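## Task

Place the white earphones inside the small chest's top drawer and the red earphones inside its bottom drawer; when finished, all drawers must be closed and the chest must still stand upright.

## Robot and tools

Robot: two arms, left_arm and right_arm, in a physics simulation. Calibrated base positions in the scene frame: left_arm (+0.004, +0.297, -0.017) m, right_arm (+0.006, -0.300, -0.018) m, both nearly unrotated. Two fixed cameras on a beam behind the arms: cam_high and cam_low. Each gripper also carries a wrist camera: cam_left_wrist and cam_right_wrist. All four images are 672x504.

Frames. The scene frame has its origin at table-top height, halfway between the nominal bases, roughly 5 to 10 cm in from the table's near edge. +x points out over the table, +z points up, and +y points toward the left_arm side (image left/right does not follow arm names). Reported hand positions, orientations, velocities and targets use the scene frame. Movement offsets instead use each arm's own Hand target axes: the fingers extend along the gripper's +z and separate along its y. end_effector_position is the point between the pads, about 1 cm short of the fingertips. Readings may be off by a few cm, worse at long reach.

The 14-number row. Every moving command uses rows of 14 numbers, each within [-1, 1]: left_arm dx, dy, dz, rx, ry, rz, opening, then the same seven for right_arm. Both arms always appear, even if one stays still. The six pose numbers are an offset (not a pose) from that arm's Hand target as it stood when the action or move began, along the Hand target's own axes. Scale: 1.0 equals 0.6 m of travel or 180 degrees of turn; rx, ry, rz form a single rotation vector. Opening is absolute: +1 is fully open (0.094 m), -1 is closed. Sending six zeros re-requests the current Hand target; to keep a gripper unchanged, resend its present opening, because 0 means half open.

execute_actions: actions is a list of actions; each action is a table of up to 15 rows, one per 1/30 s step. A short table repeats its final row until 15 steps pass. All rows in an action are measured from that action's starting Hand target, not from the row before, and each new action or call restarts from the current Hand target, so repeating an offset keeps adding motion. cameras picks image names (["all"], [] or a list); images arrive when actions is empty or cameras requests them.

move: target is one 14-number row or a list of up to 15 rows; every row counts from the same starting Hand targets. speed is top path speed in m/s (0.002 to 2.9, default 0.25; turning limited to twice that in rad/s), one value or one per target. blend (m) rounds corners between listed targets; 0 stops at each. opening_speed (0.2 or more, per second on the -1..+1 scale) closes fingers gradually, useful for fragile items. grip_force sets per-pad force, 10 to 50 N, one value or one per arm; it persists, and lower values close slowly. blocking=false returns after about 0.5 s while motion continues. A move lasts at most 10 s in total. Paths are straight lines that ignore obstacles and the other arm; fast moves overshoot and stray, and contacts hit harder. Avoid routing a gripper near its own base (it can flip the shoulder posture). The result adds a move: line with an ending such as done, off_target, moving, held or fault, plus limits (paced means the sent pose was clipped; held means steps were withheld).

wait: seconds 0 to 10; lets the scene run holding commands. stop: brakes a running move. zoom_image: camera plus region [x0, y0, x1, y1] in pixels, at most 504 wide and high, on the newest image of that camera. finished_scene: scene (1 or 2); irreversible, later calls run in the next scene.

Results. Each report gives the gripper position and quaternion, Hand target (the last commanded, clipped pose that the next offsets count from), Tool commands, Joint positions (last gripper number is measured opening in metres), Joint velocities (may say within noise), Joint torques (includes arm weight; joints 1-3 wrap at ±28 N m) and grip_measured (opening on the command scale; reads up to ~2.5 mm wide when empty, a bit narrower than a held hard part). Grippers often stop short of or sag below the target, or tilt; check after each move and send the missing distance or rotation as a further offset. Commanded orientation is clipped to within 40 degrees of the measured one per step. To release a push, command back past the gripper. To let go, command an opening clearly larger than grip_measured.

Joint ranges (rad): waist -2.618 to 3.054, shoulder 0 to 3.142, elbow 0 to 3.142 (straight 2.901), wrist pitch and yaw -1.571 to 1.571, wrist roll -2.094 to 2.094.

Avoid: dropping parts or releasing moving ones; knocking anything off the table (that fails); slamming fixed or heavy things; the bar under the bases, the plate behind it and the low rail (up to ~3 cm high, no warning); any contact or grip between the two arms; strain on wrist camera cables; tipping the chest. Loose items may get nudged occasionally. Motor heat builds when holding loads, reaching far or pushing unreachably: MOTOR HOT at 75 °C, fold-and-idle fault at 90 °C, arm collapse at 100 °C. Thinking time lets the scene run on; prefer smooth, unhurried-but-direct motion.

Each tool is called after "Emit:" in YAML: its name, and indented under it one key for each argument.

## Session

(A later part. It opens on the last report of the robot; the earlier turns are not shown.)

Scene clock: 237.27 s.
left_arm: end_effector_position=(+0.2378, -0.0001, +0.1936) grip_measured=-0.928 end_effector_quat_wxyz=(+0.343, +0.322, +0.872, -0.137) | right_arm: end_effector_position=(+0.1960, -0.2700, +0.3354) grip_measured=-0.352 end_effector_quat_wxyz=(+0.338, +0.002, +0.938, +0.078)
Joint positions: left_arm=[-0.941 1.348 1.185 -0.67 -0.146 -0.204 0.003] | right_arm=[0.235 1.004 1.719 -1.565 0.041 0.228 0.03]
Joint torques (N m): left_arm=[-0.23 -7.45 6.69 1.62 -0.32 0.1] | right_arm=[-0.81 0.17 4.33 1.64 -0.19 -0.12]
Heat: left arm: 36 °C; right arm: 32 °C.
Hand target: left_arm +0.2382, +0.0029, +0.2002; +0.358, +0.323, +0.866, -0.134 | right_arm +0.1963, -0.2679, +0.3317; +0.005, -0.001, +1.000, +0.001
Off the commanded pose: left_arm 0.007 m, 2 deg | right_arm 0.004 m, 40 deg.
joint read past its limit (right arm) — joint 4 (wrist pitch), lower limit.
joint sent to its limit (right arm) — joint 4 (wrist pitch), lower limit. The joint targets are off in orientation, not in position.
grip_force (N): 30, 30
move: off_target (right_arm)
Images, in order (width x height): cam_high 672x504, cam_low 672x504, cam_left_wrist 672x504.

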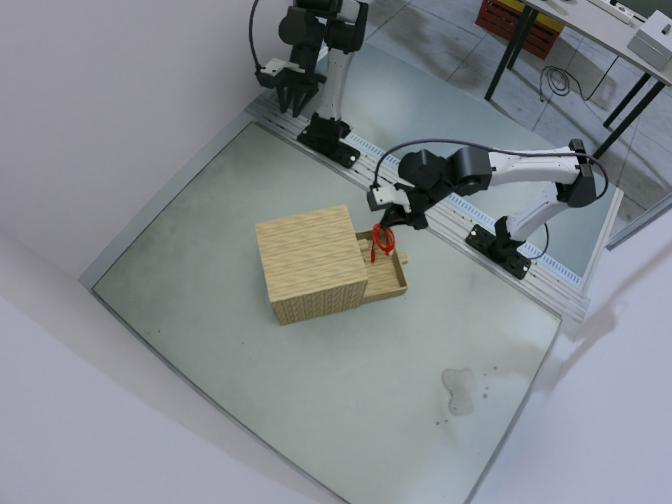

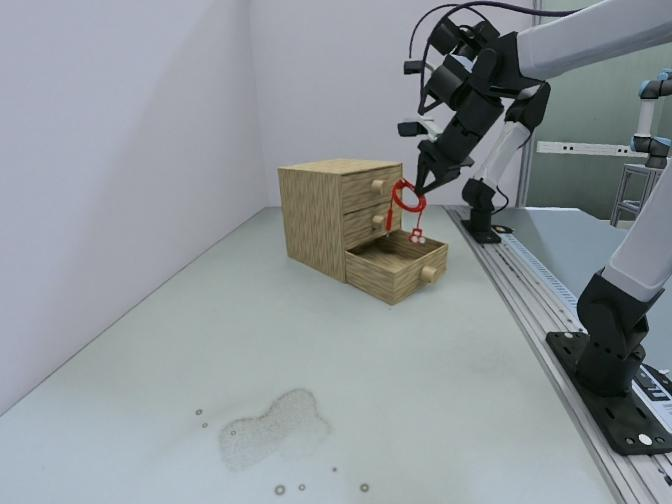

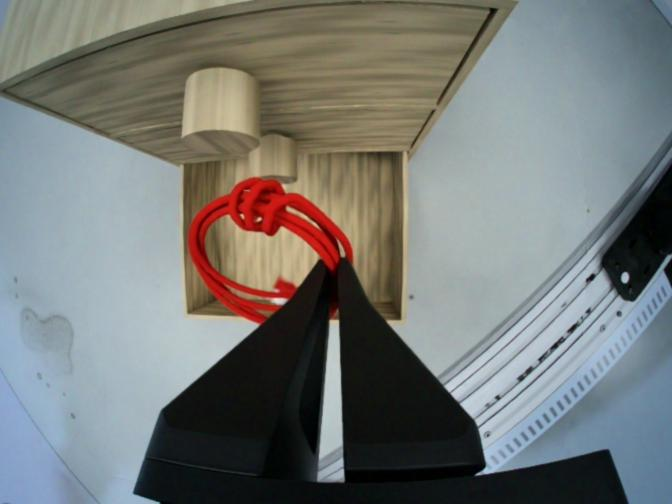

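Emit:
move:
  target:
    - [-0.0354,0,0.0354,0,0,0,-1,0,0,0,0,0,0,-0.35]
    - [0.0883,0,0.159,0,0,0,-1,0,0,0,0,0,0,-0.35]
  speed: 0.15
  blend: [0.01,0]
  cameras: ["cam_left_wrist","cam_low"]

Emit:
zoom_image:
  camera: "cam_low"
  region: [320, 150, 500, 310]

Scene clock: 244.50 s.
left_arm: end_effector_position=(+0.2588, -0.0166, +0.0995) grip_measured=-0.929 end_effector_quat_wxyz=(+0.357, +0.319, +0.867, -0.139) | right_arm: end_effector_position=(+0.1960, -0.2700, +0.3354) grip_measured=-0.352 end_effector_quat_wxyz=(+0.338, +0.002, +0.938, +0.078)
Joint positions: left_arm=[-0.925 1.48 0.895 -0.218 -0.146 -0.188 0.003] | right_arm=[0.235 1.004 1.719 -1.565 0.041 0.228 0.03]
Joint torques (N m): left_arm=[0.2 -5.19 6.82 1.68 -0.19 0.07] | right_arm=[-0.95 0.46 4.33 1.59 -0.2 -0.09]
Heat: left arm: 37 °C; right arm: 32 °C.
Hand target: left_arm +0.2607, -0.0166, +0.0952; +0.358, +0.323, +0.866, -0.134 | right_arm +0.1963, -0.2679, +0.3317; +0.005, -0.001, +1.000, +0.001
Off the commanded pose: left_arm 0.005 m, 1 deg | right_arm 0.004 m, 40 deg.
joint read past its limit (right arm) — joint 4 (wrist pitch), lower limit.
joint sent to its limit (right arm) — joint 4 (wrist pitch), lower limit. The joint targets are off in orientation, not in position.
grip_force (N): 30, 30
move: off_target (right_arm)
Images, in order (width x height): cam_low 672x504, cam_left_wrist 672x504.

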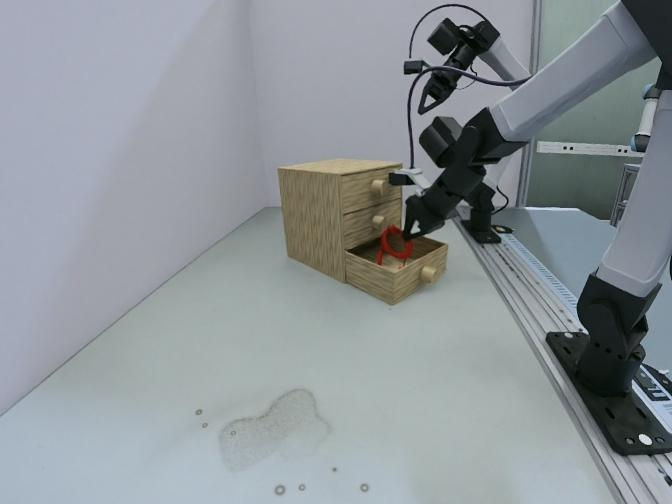

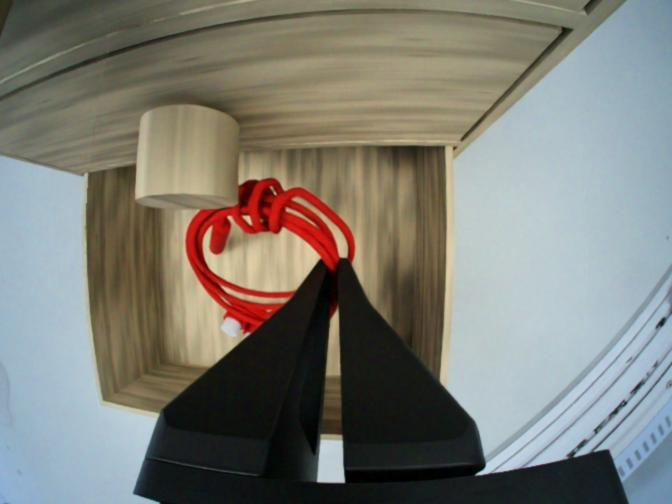

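Scaled by 2.800.

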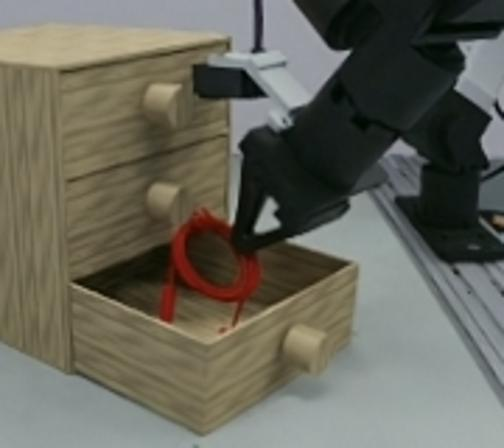

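Emit:
move:
  target:
    - [0.0389,0,0.02,0,0,0,-1,0,0,0,0,0,0,-0.35]
    - [0.0389,0,0.02,0,0,0,-0.25,0,0,0,0,0,0,-0.35]
    - [-0.06,0,-0.2,0,0,0,-0.25,0,0,0,0,0,0,-0.35]
  speed: 0.12
  cameras: ["cam_left_wrist","cam_low"]

Emit:
zoom_image:
  camera: "cam_low"
  region: [320, 150, 500, 310]

Scene clock: 251.33 s.
left_arm: end_effector_position=(+0.2159, +0.0214, +0.1936) grip_measured=-0.253 end_effector_quat_wxyz=(+0.347, +0.332, +0.868, -0.132) | right_arm: end_effector_position=(+0.1960, -0.2700, +0.3354) grip_measured=-0.352 end_effector_quat_wxyz=(+0.338, +0.002, +0.938, +0.078)
Joint positions: left_arm=[-0.968 1.232 1.102 -0.705 -0.167 -0.2 0.035] | right_arm=[0.235 1.004 1.719 -1.565 0.041 0.228 0.03]
Joint torques (N m): left_arm=[-0.59 -5.45 9.5 1.38 -0.36 -0.19] | right_arm=[-0.87 0.2 4.36 1.62 -0.22 -0.08]
Heat: left arm: 36 °C; right arm: 32 °C.
Hand target: left_arm +0.2161, +0.0223, +0.2057; +0.358, +0.323, +0.866, -0.134 | right_arm +0.1963, -0.2679, +0.3317; +0.005, -0.001, +1.000, +0.001
Off the commanded pose: left_arm 0.012 m, 2 deg | right_arm 0.004 m, 40 deg.
joint read past its limit (right arm) — joint 4 (wrist pitch), lower limit.
joint sent to its limit (right arm) — joint 4 (wrist pitch), lower limit. The joint targets are off in orientation, not in position.
grip_force (N): 30, 30
move: off_target (left_arm, right_arm)
Images, in order (width x height): cam_low 672x504, cam_left_wrist 672x504.

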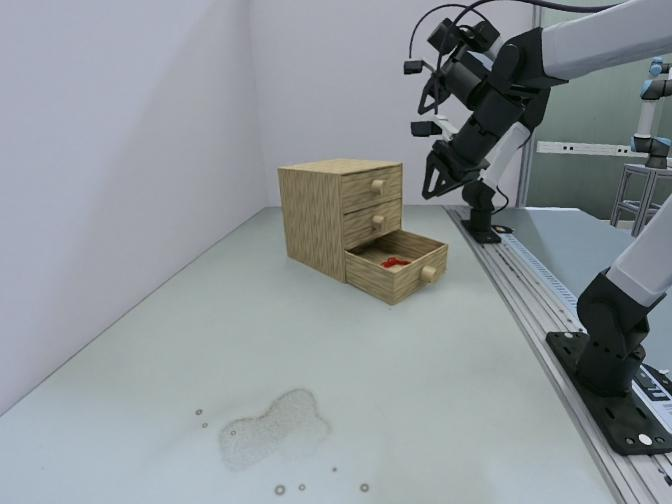

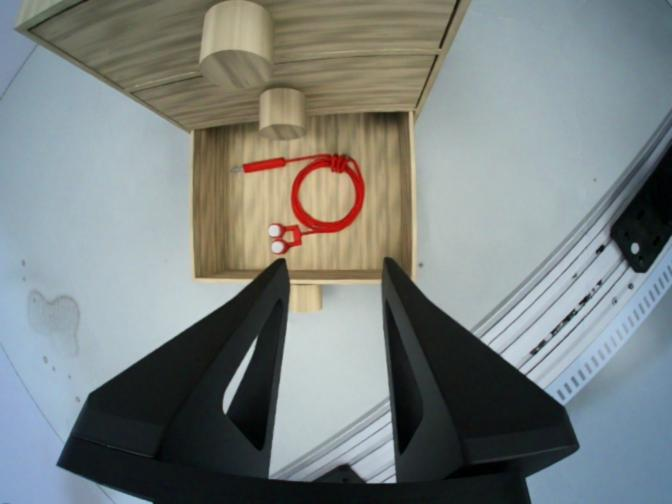

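Scaled by 2.800.

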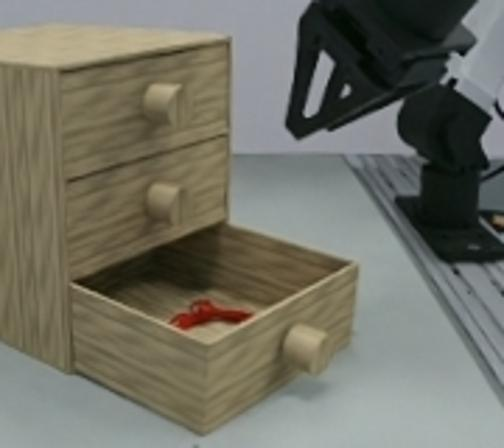

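Emit:
move:
  target:
    - [0.043,0.0667,-0.043,0,-0.0833,0,0.4,0,0,0,0,0,0,-0.35]
    - [0.2033,0.0667,0.1172,0,-0.0833,0,0.4,0,0,0,0,0,0,-0.35]
  speed: [0.2,0.1]
  cameras: ["cam_left_wrist","cam_low"]

Emit:
zoom_image:
  camera: "cam_low"
  region: [320, 150, 500, 310]

Scene clock: 268.33 s.
left_arm: end_effector_position=(+0.2157, +0.0784, +0.0715) grip_measured=+0.397 end_effector_quat_wxyz=(+0.467, +0.298, +0.814, -0.173) | right_arm: end_effector_position=(+0.1960, -0.2700, +0.3354) grip_measured=-0.352 end_effector_quat_wxyz=(+0.338, +0.002, +0.938, +0.078)
Joint positions: left_arm=[-0.856 0.968 0.241 0.185 -0.141 -0.105 0.066] | right_arm=[0.235 1.004 1.719 -1.565 0.041 0.228 0.03]
Joint torques (N m): left_arm=[-0.51 -0.96 6.54 2 -0.07 0.01] | right_arm=[-0.88 0.21 4.4 1.62 -0.16 -0.18]
Heat: left arm: 37 °C; right arm: 33 °C.
Hand target: left_arm +0.2144, +0.0765, +0.0697; +0.468, +0.303, +0.812, -0.175 | right_arm +0.1963, -0.2679, +0.3317; +0.005, -0.001, +1.000, +0.001
Off the commanded pose: left_arm 0.003 m, 1 deg | right_arm 0.004 m, 40 deg.
joint read past its limit (right arm) — joint 4 (wrist pitch), lower limit.
joint sent to its limit (right arm) — joint 4 (wrist pitch), lower limit. The joint targets are off in orientation, not in position.
grip_force (N): 30, 30
move: off_target (right_arm)
Images, in order (width x height): cam_low 672x504, cam_left_wrist 672x504.

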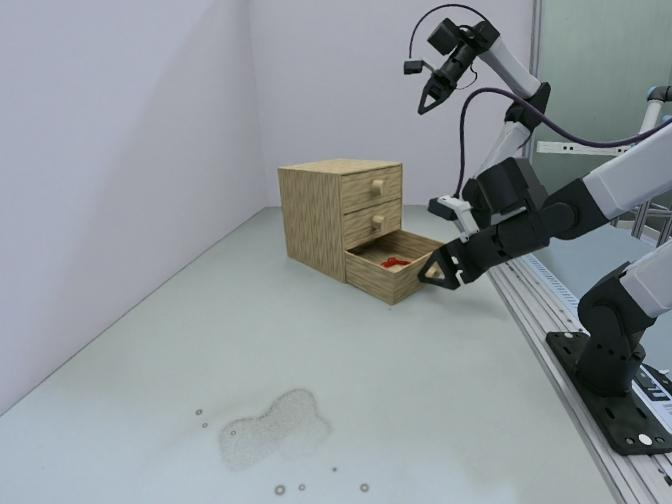

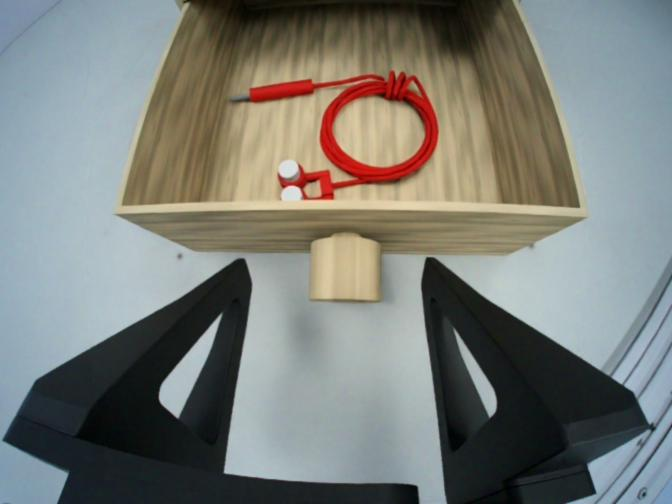

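Scaled by 2.800.

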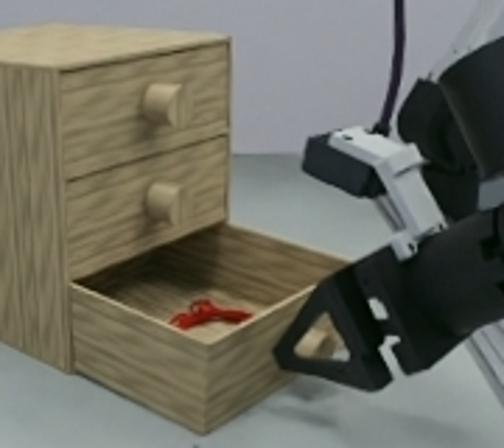

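Emit:
move:
  target:
    - [0.0087,0.005,0.005,0,0,0,0.4,0,0,0,0,0,0,-0.35]
    - [0.0087,0.005,0.005,0,0,0,-0.6,0,0,0,0,0,0,-0.35]
    - [-0.1109,0.002,0.2054,0,-0.0833,0,-0.6,0,0,0,0,0,0,-0.35]
  speed: [0.1,0.1,0.08]
  cameras: ["cam_left_wrist","cam_low","cam_high"]

Emit:
zoom_image:
  camera: "cam_low"
  region: [270, 150, 450, 310]

Scene clock: 277.27 s.
left_arm: end_effector_position=(+0.3144, -0.0087, +0.0717) grip_measured=-0.424 end_effector_quat_wxyz=(+0.577, +0.269, +0.741, -0.214) | right_arm: end_effector_position=(+0.1960, -0.2700, +0.3354) grip_measured=-0.352 end_effector_quat_wxyz=(+0.338, +0.002, +0.938, +0.078)
Joint positions: left_arm=[-0.796 1.798 0.472 1.07 -0.106 -0.049 0.027] | right_arm=[0.235 1.004 1.719 -1.565 0.041 0.228 0.03]
Joint torques (N m): left_arm=[0.98 -3.77 7.87 1.75 0.17 0.05] | right_arm=[-0.8 0.29 4.21 1.57 -0.21 -0.11]
Heat: left arm: 37 °C; right arm: 33 °C.
Hand target: left_arm +0.3209, -0.0143, +0.0653; +0.569, +0.277, +0.744, -0.213 | right_arm +0.1963, -0.2679, +0.3317; +0.005, -0.001, +1.000, +0.001
Off the commanded pose: left_arm 0.011 m, 1 deg | right_arm 0.004 m, 40 deg.
joint read past its limit (right arm) — joint 4 (wrist pitch), lower limit.
joint sent to its limit (right arm) — joint 4 (wrist pitch), lower limit. The joint targets are off in orientation, not in position.
grip_force (N): 30, 30
move: off_target (left_arm, right_arm)
Images, in order (width x height): cam_high 672x504, cam_low 672x504, cam_left_wrist 672x504.

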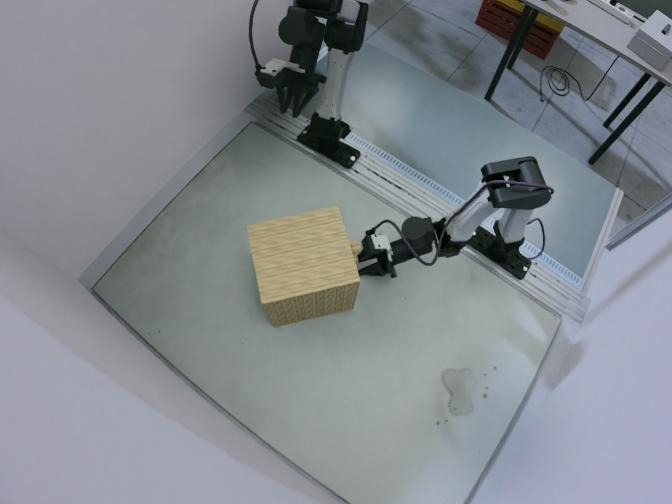

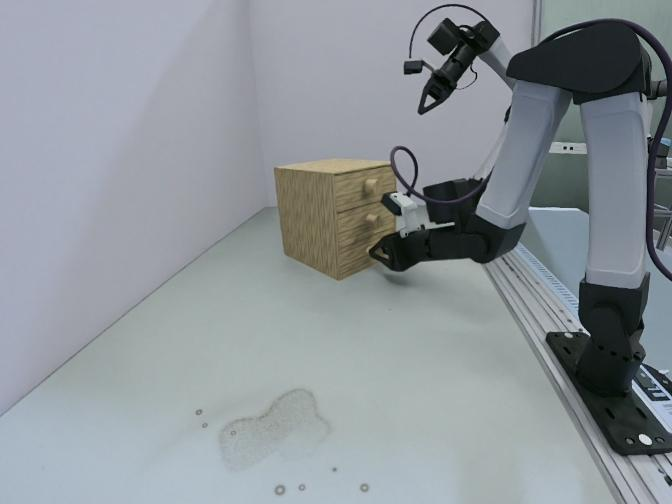

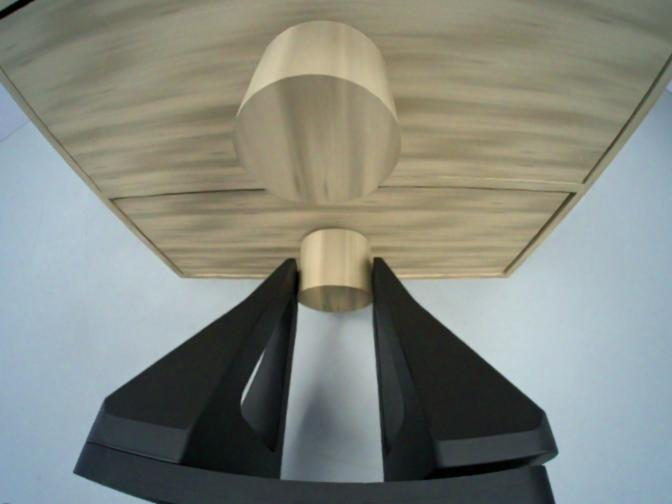

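Scaled by 2.800.

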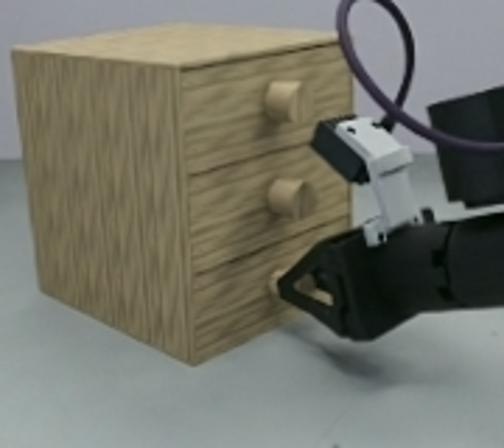

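Emit:
move:
  target:
    - [0.0017,0,-0.0065,0,0,0,-0.6,0,0,0,0,0,0,-0.35]
    - [0.0017,0,-0.0065,0,0,0,0.5,0,0,0,0,0,0,-0.35]
    - [0.0388,0,-0.145,0,0,0,0.5,0,0,0,0,0,0,-0.35]
  speed: [0.05,0.1,0.2]
  cameras: ["cam_left_wrist","cam_low","cam_high"]

Emit:
zoom_image:
  camera: "cam_low"
  region: [270, 150, 450, 310]

Scene clock: 281.93 s.
left_arm: end_effector_position=(+0.2516, +0.0436, +0.0563) grip_measured=+0.497 end_effector_quat_wxyz=(+0.556, +0.287, +0.751, -0.213) | right_arm: end_effector_position=(+0.1960, -0.2700, +0.3354) grip_measured=-0.352 end_effector_quat_wxyz=(+0.338, +0.002, +0.938, +0.078)
Joint positions: left_arm=[-0.825 1.578 0.162 1.11 -0.106 -0.049 0.07] | right_arm=[0.235 1.004 1.719 -1.565 0.041 0.228 0.03]
Joint torques (N m): left_arm=[-0.53 -6.24 4 2.03 -0.35 -0.08] | right_arm=[-1.01 0.44 4.31 1.64 -0.2 -0.11]
Heat: left arm: 37 °C; right arm: 33 °C.
Hand target: left_arm +0.2529, +0.0446, +0.0655; +0.569, +0.277, +0.744, -0.213 | right_arm +0.1963, -0.2679, +0.3317; +0.005, -0.001, +1.000, +0.001
Off the commanded pose: left_arm 0.009 m, 2 deg | right_arm 0.004 m, 40 deg.
joint read past its limit (right arm) — joint 4 (wrist pitch), lower limit.
joint sent to its limit (right arm) — joint 4 (wrist pitch), lower limit. The joint targets are off in orientation, not in position.
grip_force (N): 30, 30
move: off_target (right_arm)
Images, in order (width x height): cam_high 672x504, cam_low 672x504, cam_left_wrist 672x504.

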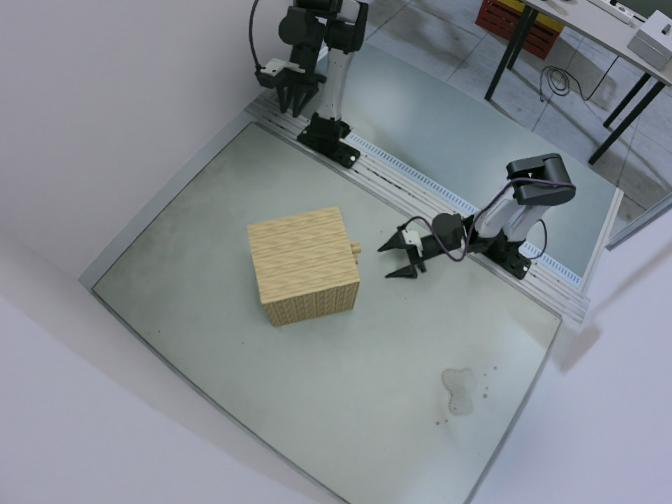

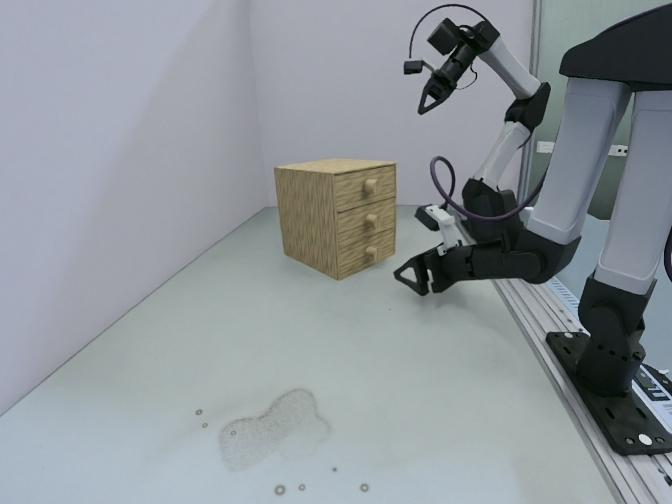

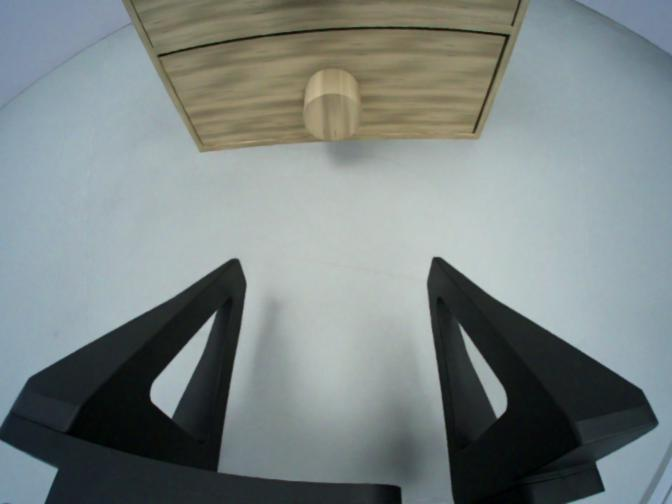

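Scaled by 2.800.

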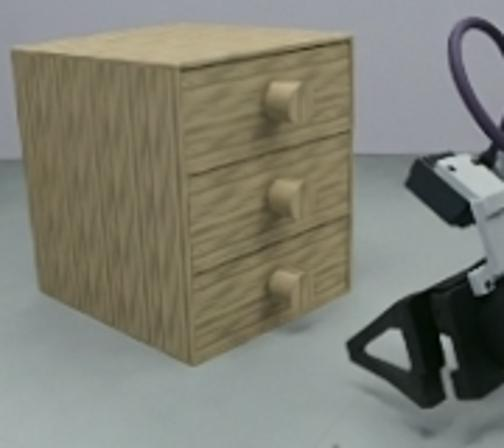

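All drawers look shut.

Emit:
finished_scene:
  scene: 1

The scene is finished: the task was done.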